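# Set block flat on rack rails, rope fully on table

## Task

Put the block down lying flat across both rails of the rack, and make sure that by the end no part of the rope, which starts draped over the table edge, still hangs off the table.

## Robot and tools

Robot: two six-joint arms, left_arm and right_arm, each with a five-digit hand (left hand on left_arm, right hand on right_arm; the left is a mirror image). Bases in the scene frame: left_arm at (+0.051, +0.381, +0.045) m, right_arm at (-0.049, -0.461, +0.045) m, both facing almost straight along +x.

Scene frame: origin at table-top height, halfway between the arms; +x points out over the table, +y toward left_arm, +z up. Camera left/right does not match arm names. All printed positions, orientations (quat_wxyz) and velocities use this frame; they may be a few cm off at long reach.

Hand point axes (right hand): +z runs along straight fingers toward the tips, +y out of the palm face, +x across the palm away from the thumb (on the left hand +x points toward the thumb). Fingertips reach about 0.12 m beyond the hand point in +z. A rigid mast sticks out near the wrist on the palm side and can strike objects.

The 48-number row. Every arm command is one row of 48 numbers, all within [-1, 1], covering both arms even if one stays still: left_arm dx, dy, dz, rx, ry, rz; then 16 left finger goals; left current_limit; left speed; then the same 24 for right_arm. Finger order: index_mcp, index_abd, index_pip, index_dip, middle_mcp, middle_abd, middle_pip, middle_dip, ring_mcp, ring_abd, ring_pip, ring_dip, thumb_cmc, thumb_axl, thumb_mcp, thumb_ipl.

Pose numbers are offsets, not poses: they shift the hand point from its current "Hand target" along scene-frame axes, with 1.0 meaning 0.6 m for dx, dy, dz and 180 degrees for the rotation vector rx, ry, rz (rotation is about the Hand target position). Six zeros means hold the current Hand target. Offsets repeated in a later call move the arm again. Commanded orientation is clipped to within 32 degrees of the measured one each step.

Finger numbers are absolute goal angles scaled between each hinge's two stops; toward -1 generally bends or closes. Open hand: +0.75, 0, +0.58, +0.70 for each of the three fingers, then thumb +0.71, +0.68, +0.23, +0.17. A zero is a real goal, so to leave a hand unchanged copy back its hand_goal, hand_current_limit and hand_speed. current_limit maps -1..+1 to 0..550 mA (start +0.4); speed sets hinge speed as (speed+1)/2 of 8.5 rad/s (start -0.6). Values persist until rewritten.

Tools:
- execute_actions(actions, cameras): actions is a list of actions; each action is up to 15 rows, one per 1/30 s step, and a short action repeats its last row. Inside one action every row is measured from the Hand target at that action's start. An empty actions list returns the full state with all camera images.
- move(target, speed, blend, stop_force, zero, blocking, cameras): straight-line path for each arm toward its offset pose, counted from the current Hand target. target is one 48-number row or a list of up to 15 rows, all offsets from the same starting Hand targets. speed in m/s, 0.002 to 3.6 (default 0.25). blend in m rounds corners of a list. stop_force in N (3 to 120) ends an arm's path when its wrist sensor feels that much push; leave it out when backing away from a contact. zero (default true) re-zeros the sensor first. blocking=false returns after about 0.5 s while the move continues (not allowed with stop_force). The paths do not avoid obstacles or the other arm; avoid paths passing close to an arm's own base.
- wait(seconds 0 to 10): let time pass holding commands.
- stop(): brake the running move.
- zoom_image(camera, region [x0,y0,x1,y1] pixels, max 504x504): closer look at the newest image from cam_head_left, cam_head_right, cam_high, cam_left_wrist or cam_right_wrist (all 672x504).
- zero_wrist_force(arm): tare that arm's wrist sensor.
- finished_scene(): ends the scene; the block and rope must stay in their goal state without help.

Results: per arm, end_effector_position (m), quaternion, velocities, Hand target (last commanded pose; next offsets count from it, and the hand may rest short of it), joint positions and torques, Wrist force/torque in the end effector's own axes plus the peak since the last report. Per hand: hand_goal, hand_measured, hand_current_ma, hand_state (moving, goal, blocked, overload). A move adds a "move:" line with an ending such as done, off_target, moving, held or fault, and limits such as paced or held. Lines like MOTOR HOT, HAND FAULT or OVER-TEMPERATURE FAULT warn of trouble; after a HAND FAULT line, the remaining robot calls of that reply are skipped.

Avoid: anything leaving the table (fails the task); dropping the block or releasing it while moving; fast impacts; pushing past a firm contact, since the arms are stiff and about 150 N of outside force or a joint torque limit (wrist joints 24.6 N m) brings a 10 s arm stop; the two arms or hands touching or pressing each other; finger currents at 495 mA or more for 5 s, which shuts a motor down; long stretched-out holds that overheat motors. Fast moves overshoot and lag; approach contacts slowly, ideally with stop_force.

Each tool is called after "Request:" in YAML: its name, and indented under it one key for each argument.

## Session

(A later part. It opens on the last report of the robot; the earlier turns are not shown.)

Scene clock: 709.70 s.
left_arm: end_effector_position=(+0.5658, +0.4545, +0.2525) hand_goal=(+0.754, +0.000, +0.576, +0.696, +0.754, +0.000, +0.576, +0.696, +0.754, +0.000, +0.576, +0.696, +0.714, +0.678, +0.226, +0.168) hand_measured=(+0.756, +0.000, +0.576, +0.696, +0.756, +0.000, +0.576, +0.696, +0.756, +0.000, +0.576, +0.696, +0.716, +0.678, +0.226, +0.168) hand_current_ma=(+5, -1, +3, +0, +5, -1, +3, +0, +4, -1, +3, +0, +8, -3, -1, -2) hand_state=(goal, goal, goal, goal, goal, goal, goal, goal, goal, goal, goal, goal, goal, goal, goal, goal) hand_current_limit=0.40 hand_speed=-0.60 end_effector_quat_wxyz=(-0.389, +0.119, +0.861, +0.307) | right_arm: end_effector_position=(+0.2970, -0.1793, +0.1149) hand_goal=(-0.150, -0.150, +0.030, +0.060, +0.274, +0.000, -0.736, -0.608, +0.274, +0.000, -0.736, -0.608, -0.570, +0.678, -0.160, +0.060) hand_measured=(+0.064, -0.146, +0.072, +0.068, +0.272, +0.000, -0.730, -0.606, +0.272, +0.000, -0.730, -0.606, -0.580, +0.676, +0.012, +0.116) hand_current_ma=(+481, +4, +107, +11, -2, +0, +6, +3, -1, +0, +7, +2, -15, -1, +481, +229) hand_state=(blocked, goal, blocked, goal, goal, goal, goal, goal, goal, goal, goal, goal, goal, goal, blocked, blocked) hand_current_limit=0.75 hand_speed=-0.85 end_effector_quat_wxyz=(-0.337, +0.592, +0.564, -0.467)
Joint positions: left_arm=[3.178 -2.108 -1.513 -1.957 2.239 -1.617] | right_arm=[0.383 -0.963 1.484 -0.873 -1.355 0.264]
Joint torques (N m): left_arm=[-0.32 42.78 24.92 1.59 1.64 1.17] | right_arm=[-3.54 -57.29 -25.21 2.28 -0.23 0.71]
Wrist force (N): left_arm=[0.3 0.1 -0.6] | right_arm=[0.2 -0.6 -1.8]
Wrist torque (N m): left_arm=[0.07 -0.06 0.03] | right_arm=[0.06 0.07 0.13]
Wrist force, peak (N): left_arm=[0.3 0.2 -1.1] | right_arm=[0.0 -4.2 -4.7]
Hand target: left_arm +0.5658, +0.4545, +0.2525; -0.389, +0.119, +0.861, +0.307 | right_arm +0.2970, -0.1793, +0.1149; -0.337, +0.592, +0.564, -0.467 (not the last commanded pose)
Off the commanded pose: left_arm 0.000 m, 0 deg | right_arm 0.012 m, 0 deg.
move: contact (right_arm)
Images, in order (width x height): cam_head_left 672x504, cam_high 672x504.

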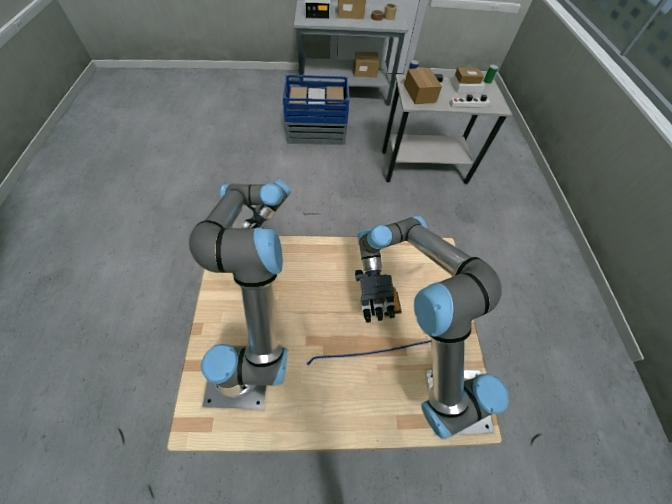

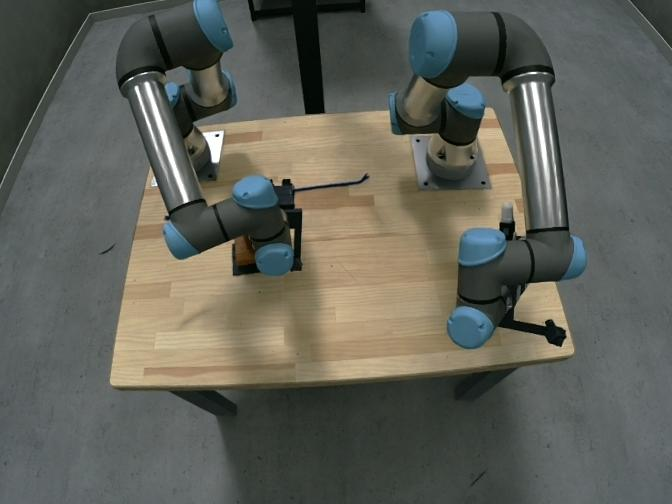

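Request:
move:
  target: [0,0,0,0,0,0,0.754,0,0.576,0.696,0.754,0,0.576,0.696,0.754,0,0.576,0.696,0.714,0.678,0.226,0.168,0.4,-0.6,0,0,0,0,0,0,0.066,-0.146,0.072,0.066,0.274,0,-0.736,-0.608,0.274,0,-0.736,-0.608,-0.571,0.678,0.014,0.118,0.3,-0.9]
  cameras: []

Request:
move:
  target: [0,0,0,0,0,0,0.754,0,0.576,0.696,0.754,0,0.576,0.696,0.754,0,0.576,0.696,0.714,0.678,0.226,0.168,0.4,-0.6,0,0,0,0,0,0,0.13,-0.146,0.072,0.02,0.274,0,-0.736,-0.608,0.274,0,-0.736,-0.608,-0.571,0.678,0.06,0.168,0.3,-0.9]
  cameras: ["cam_high","cam_right_wrist"]

Request:
zoom_image:
  camera: "cam_high"
  region: [225, 210, 305, 280]

Request:
zoom_image:
  camera: "cam_right_wrist"
  region: [372, 0, 672, 240]

Scene clock: 718.20 s.
left_arm: end_effector_position=(+0.5658, +0.4545, +0.2525) hand_goal=(+0.754, +0.000, +0.576, +0.696, +0.754, +0.000, +0.576, +0.696, +0.754, +0.000, +0.576, +0.696, +0.714, +0.678, +0.226, +0.168) hand_measured=(+0.756, +0.000, +0.576, +0.696, +0.756, +0.000, +0.576, +0.696, +0.756, +0.000, +0.576, +0.696, +0.716, +0.678, +0.226, +0.168) hand_current_ma=(+5, -1, +3, +0, +5, -1, +3, +0, +4, -1, +3, +0, +8, -3, -1, -2) hand_state=(goal, goal, goal, goal, goal, goal, goal, goal, goal, goal, goal, goal, goal, goal, goal, goal) hand_current_limit=0.40 hand_speed=-0.60 end_effector_quat_wxyz=(-0.389, +0.119, +0.861, +0.307) | right_arm: end_effector_position=(+0.2970, -0.1793, +0.1150) hand_goal=(+0.066, -0.146, +0.072, +0.066, +0.274, +0.000, -0.736, -0.608, +0.274, +0.000, -0.736, -0.608, -0.570, +0.678, +0.014, +0.118) hand_measured=(+0.066, -0.144, +0.080, +0.064, +0.272, +0.000, -0.730, -0.606, +0.272, +0.000, -0.730, -0.606, -0.580, +0.676, +0.018, +0.128) hand_current_ma=(+0, +1, +11, -1, -2, +0, +6, +3, -1, +0, +7, +2, -15, -1, +8, +21) hand_state=(goal, goal, goal, goal, goal, goal, goal, goal, goal, goal, goal, goal, goal, goal, goal, goal) hand_current_limit=0.30 hand_speed=-0.90 end_effector_quat_wxyz=(-0.337, +0.592, +0.564, -0.467)
Joint positions: left_arm=[3.178 -2.108 -1.513 -1.957 2.239 -1.617] | right_arm=[0.383 -0.963 1.484 -0.873 -1.355 0.264]
Joint torques (N m): left_arm=[0.35 42.64 25.08 1.58 1.71 1.17] | right_arm=[-3.96 -54.65 -23.99 1.33 -0.52 0.49]
Wrist force (N): left_arm=[0.1 0.3 -0.8] | right_arm=[0.5 0.3 -1.9]
Wrist torque (N m): left_arm=[0.11 -0.04 0.01] | right_arm=[0.10 0.07 0.09]
Wrist force, peak (N): left_arm=[0.1 0.0 -1.1] | right_arm=[0.1 -3.1 -2.8]
Hand target: left_arm +0.5658, +0.4545, +0.2525; -0.389, +0.119, +0.861, +0.307 | right_arm +0.2970, -0.1793, +0.1149; -0.337, +0.592, +0.564, -0.467
Off the commanded pose: left_arm 0.000 m, 0 deg | right_arm 0.000 m, 0 deg.
move: done
No camera images: "cameras" was empty.

Scene clock: 718.70 s.
left_arm: end_effector_position=(+0.5658, +0.4545, +0.2525) hand_goal=(+0.754, +0.000, +0.576, +0.696, +0.754, +0.000, +0.576, +0.696, +0.754, +0.000, +0.576, +0.696, +0.714, +0.678, +0.226, +0.168) hand_measured=(+0.756, +0.000, +0.576, +0.696, +0.756, +0.000, +0.576, +0.696, +0.756, +0.000, +0.576, +0.696, +0.716, +0.678, +0.226, +0.168) hand_current_ma=(+5, -1, +3, +0, +5, -1, +3, +0, +4, -1, +3, +0, +8, -3, -1, -2) hand_state=(goal, goal, goal, goal, goal, goal, goal, goal, goal, goal, goal, goal, goal, goal, goal, goal) hand_current_limit=0.40 hand_speed=-0.60 end_effector_quat_wxyz=(-0.389, +0.119, +0.861, +0.307) | right_arm: end_effector_position=(+0.2970, -0.1793, +0.1150) hand_goal=(+0.130, -0.146, +0.072, +0.020, +0.274, +0.000, -0.736, -0.608, +0.274, +0.000, -0.736, -0.608, -0.570, +0.678, +0.060, +0.168) hand_measured=(+0.120, -0.144, +0.076, +0.024, +0.272, +0.000, -0.730, -0.606, +0.272, +0.000, -0.730, -0.606, -0.576, +0.676, +0.058, +0.166) hand_current_ma=(-16, +1, +4, +3, -2, +0, +6, +3, -1, +0, +7, +2, -9, -1, -4, -3) hand_state=(goal, goal, goal, goal, goal, goal, goal, goal, goal, goal, goal, goal, goal, goal, goal, goal) hand_current_limit=0.30 hand_speed=-0.90 end_effector_quat_wxyz=(-0.337, +0.592, +0.564, -0.467)
Joint positions: left_arm=[3.178 -2.108 -1.513 -1.957 2.239 -1.617] | right_arm=[0.383 -0.963 1.484 -0.873 -1.355 0.264]
Joint torques (N m): left_arm=[0.47 42.69 25.04 1.53 1.68 1.15] | right_arm=[-4.49 -52.94 -22.13 0.73 -0.22 0.68]
Wrist force (N): left_arm=[0.2 0.1 -0.5] | right_arm=[0.4 -0.2 -1.8]
Wrist torque (N m): left_arm=[0.06 -0.04 0.02] | right_arm=[0.07 0.07 0.11]
Wrist force, peak (N): left_arm=[0.1 0.2 -0.9] | right_arm=[0.3 -0.4 -2.1]
Hand target: left_arm +0.5658, +0.4545, +0.2525; -0.389, +0.119, +0.861, +0.307 | right_arm +0.2970, -0.1793, +0.1149; -0.337, +0.592, +0.564, -0.467
Off the commanded pose: left_arm 0.000 m, 0 deg | right_arm 0.000 m, 0 deg.
move: done
Images, in order (width x height): cam_high 672x504, cam_right_wrist 672x504.

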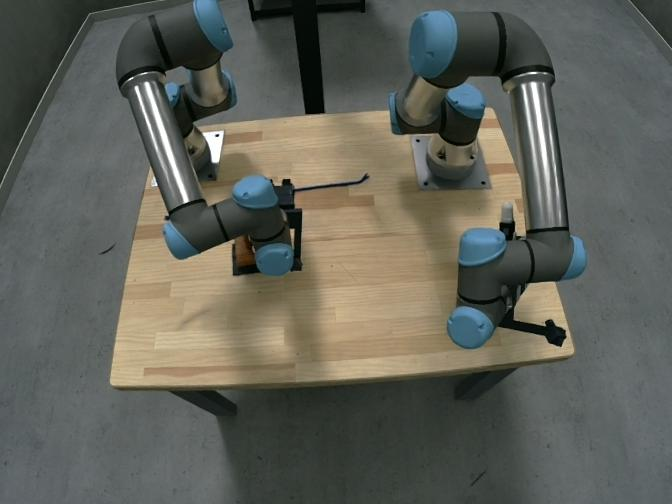

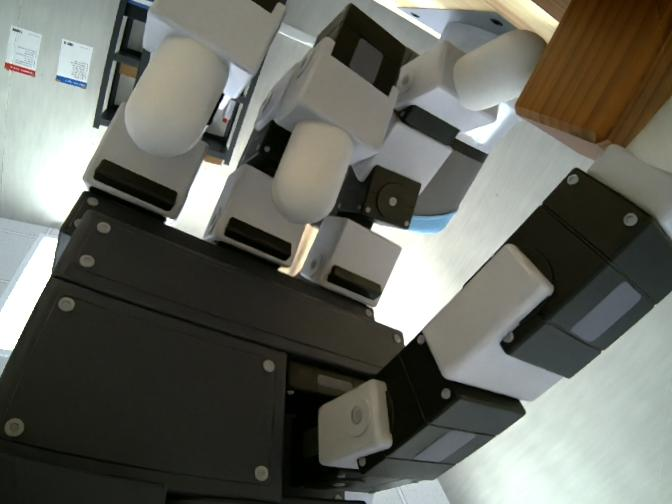

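Scaled by 6.300 from the camera's 672x504 image, which has a finer 960x720 frame.

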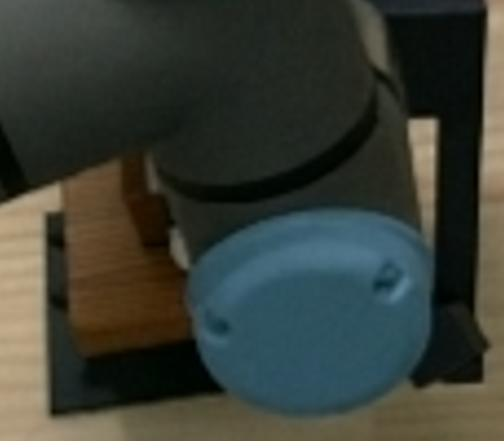

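Scaled by 1.680 from the camera's 672x504 image, which has a finer 960x720 frame.

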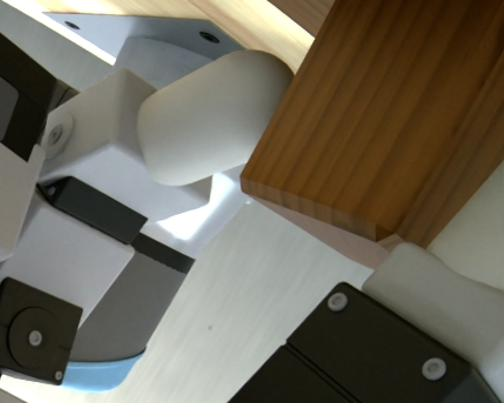

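Request:
move:
  target: [0,0,0,0,0,0,0.754,0,0.576,0.696,0.754,0,0.576,0.696,0.754,0,0.576,0.696,0.714,0.678,0.226,0.168,0.4,-0.6,0,0,0,0,0,0,0.32,-0.146,0.08,-0.159,0.274,0,-0.736,-0.608,0.274,0,-0.736,-0.608,-0.571,0.678,0.118,0.168,0.3,-0.85]
  cameras: []

Request:
move:
  target: [0,0,0,0,0,0,0.754,0,0.576,0.696,0.754,0,0.576,0.696,0.754,0,0.576,0.696,0.714,0.678,0.226,0.168,0.4,-0.6,0,0,0.25,0,0,0,0.32,-0.146,0.08,-0.159,0.274,0,-0.736,-0.608,0.274,0,-0.736,-0.608,-0.571,0.678,0.118,0.168,0.3,-0.85]
  cameras: ["cam_high","cam_head_left","cam_head_right"]
  speed: 0.12

Request:
zoom_image:
  camera: "cam_high"
  region: [215, 200, 315, 290]

Request:
zoom_image:
  camera: "cam_head_left"
  region: [340, 260, 440, 340]

Scene clock: 725.40 s.
left_arm: end_effector_position=(+0.5658, +0.4545, +0.2525) hand_goal=(+0.754, +0.000, +0.576, +0.696, +0.754, +0.000, +0.576, +0.696, +0.754, +0.000, +0.576, +0.696, +0.714, +0.678, +0.226, +0.168) hand_measured=(+0.756, +0.000, +0.576, +0.696, +0.756, +0.000, +0.576, +0.696, +0.756, +0.000, +0.576, +0.696, +0.716, +0.678, +0.226, +0.168) hand_current_ma=(+5, -1, +3, +0, +5, -1, +3, +0, +4, -1, +3, +0, +8, -3, -1, -2) hand_state=(goal, goal, goal, goal, goal, goal, goal, goal, goal, goal, goal, goal, goal, goal, goal, goal) hand_current_limit=0.40 hand_speed=-0.60 end_effector_quat_wxyz=(-0.389, +0.119, +0.861, +0.307) | right_arm: end_effector_position=(+0.2970, -0.1793, +0.1149) hand_goal=(+0.320, -0.146, +0.080, -0.158, +0.274, +0.000, -0.736, -0.608, +0.274, +0.000, -0.736, -0.608, -0.570, +0.678, +0.118, +0.168) hand_measured=(+0.306, -0.144, +0.078, -0.154, +0.272, +0.000, -0.730, -0.606, +0.272, +0.000, -0.730, -0.606, -0.576, +0.676, +0.114, +0.166) hand_current_ma=(-26, +1, -2, +3, -2, +0, +6, +3, -1, +0, +7, +2, -9, -1, -5, -3) hand_state=(goal, goal, goal, goal, goal, goal, goal, goal, goal, goal, goal, goal, goal, goal, goal, goal) hand_current_limit=0.30 hand_speed=-0.85 end_effector_quat_wxyz=(-0.337, +0.592, +0.564, -0.467)
Joint positions: left_arm=[3.178 -2.108 -1.513 -1.957 2.239 -1.617] | right_arm=[0.383 -0.963 1.484 -0.873 -1.355 0.264]
Joint torques (N m): left_arm=[0.4 42.78 25.31 1.53 1.72 1.15] | right_arm=[-3.8 -36.79 -13.05 -0.29 -0.08 0.75]
Wrist force (N): left_arm=[0.1 0.3 -0.8] | right_arm=[0.5 -0.4 -1.9]
Wrist torque (N m): left_arm=[0.11 -0.04 0.01] | right_arm=[0.04 0.07 0.11]
Wrist force, peak (N): left_arm=[0.1 0.3 -1.0] | right_arm=[0.4 -0.5 -2.1]
Hand target: left_arm +0.5658, +0.4545, +0.2525; -0.389, +0.119, +0.861, +0.307 | right_arm +0.2970, -0.1793, +0.1149; -0.337, +0.592, +0.564, -0.467
Off the commanded pose: left_arm 0.000 m, 0 deg | right_arm 0.000 m, 0 deg.
move: done
No camera images: "cameras" was empty.

Scene clock: 727.07 s.
left_arm: end_effector_position=(+0.5658, +0.4545, +0.2525) hand_goal=(+0.754, +0.000, +0.576, +0.696, +0.754, +0.000, +0.576, +0.696, +0.754, +0.000, +0.576, +0.696, +0.714, +0.678, +0.226, +0.168) hand_measured=(+0.756, +0.000, +0.576, +0.696, +0.756, +0.000, +0.576, +0.696, +0.756, +0.000, +0.576, +0.696, +0.716, +0.678, +0.226, +0.168) hand_current_ma=(+5, -1, +3, +0, +5, -1, +3, +0, +4, -1, +3, +0, +8, -3, -1, -2) hand_state=(goal, goal, goal, goal, goal, goal, goal, goal, goal, goal, goal, goal, goal, goal, goal, goal) hand_current_limit=0.40 hand_speed=-0.60 end_effector_quat_wxyz=(-0.389, +0.119, +0.861, +0.307) | right_arm: end_effector_position=(+0.2970, -0.1793, +0.2649) hand_goal=(+0.320, -0.146, +0.080, -0.158, +0.274, +0.000, -0.736, -0.608, +0.274, +0.000, -0.736, -0.608, -0.570, +0.678, +0.118, +0.168) hand_measured=(+0.308, -0.144, +0.078, -0.154, +0.272, +0.000, -0.730, -0.606, +0.272, +0.000, -0.730, -0.606, -0.576, +0.676, +0.114, +0.166) hand_current_ma=(-23, +1, -2, +3, -2, +0, +6, +3, -1, +0, +7, +2, -9, -1, -5, -3) hand_state=(goal, goal, goal, goal, goal, goal, goal, goal, goal, goal, goal, goal, goal, goal, goal, goal) hand_current_limit=0.30 hand_speed=-0.85 end_effector_quat_wxyz=(-0.337, +0.592, +0.564, -0.467)
Joint positions: left_arm=[3.178 -2.108 -1.513 -1.957 2.239 -1.617] | right_arm=[0.383 -1.088 1.275 -0.539 -1.355 0.264]
Joint torques (N m): left_arm=[0.35 42.78 24.84 1.56 1.71 1.19] | right_arm=[-3.65 -34.46 -23.78 1.64 0.28 0.17]
Wrist force (N): left_arm=[0.2 0.1 -0.8] | right_arm=[0.4 -0.2 -2.1]
Wrist torque (N m): left_arm=[0.09 -0.04 0.02] | right_arm=[0.08 0.07 0.12]
Wrist force, peak (N): left_arm=[0.3 0.3 -0.9] | right_arm=[0.1 -1.8 -2.5]
Hand target: left_arm +0.5658, +0.4545, +0.2525; -0.389, +0.119, +0.861, +0.307 | right_arm +0.2970, -0.1793, +0.2649; -0.337, +0.592, +0.564, -0.467
Off the commanded pose: left_arm 0.000 m, 0 deg | right_arm 0.000 m, 0 deg.
move: done
Images, in order (width x height): cam_head_left 672x504, cam_head_right 672x504, cam_high 672x504.

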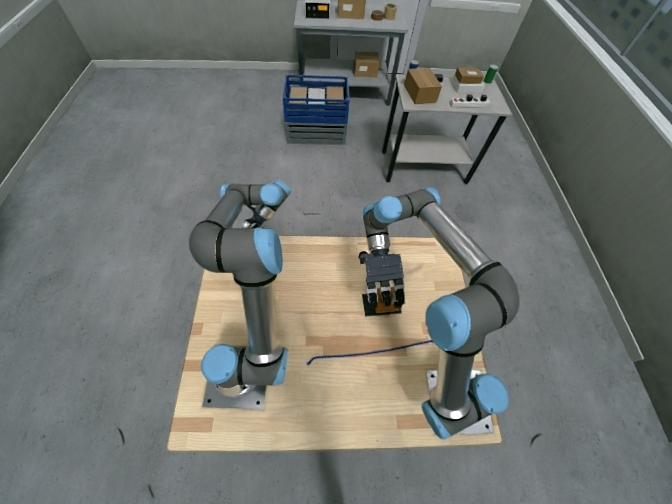

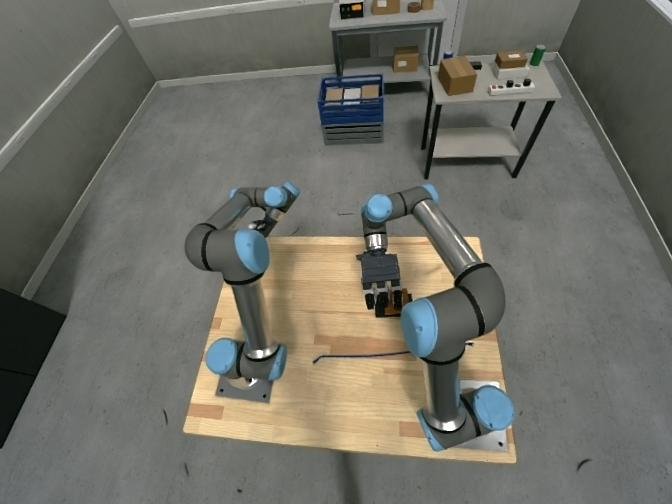

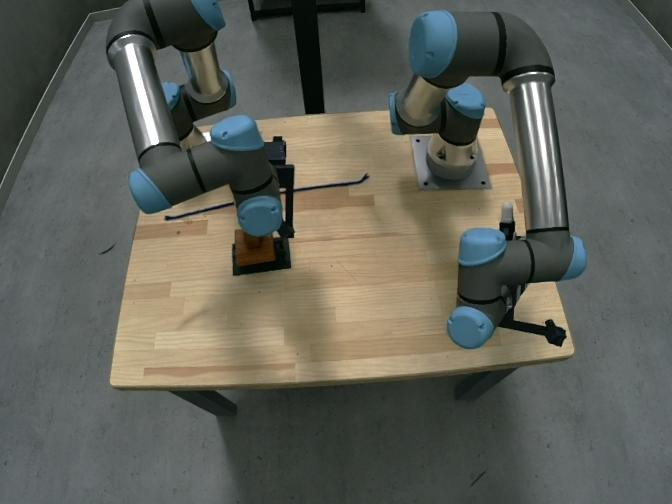

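Scaled by 5.040 from the camera's 672x504 image, which has a finer 960x720 frame.

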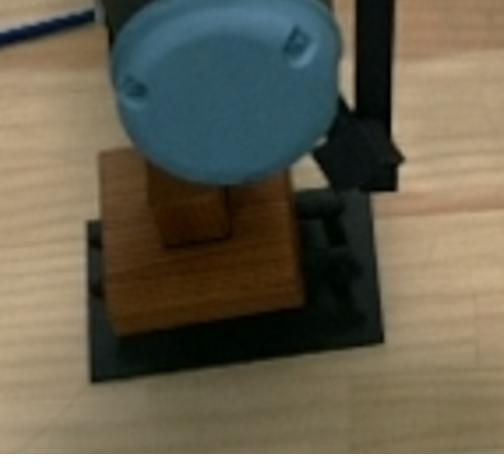

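Scaled by 5.040 from the camera's 672x504 image, which has a finer 960x720 frame.

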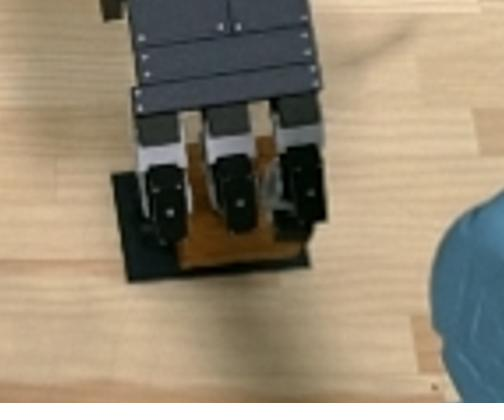

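Request:
zoom_image:
  camera: "cam_head_right"
  region: [350, 260, 450, 340]

Request:
zoom_image:
  camera: "cam_high"
  region: [120, 160, 380, 260]

Scaled by 5.040 from the camera's 672x504 image, which has a finer 960x720 frame.

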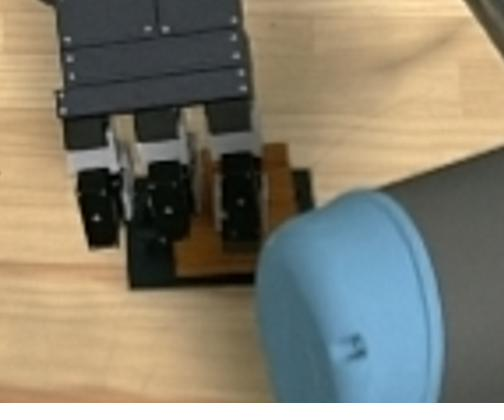

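Scaled by 1.938 from the camera's 672x504 image, which has a finer 960x720 frame.

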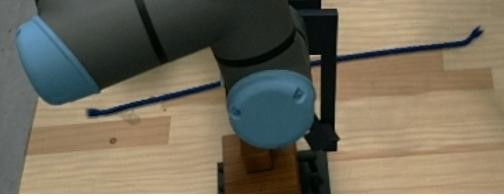

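Request:
finished_scene:

The scene is finished: the task was done.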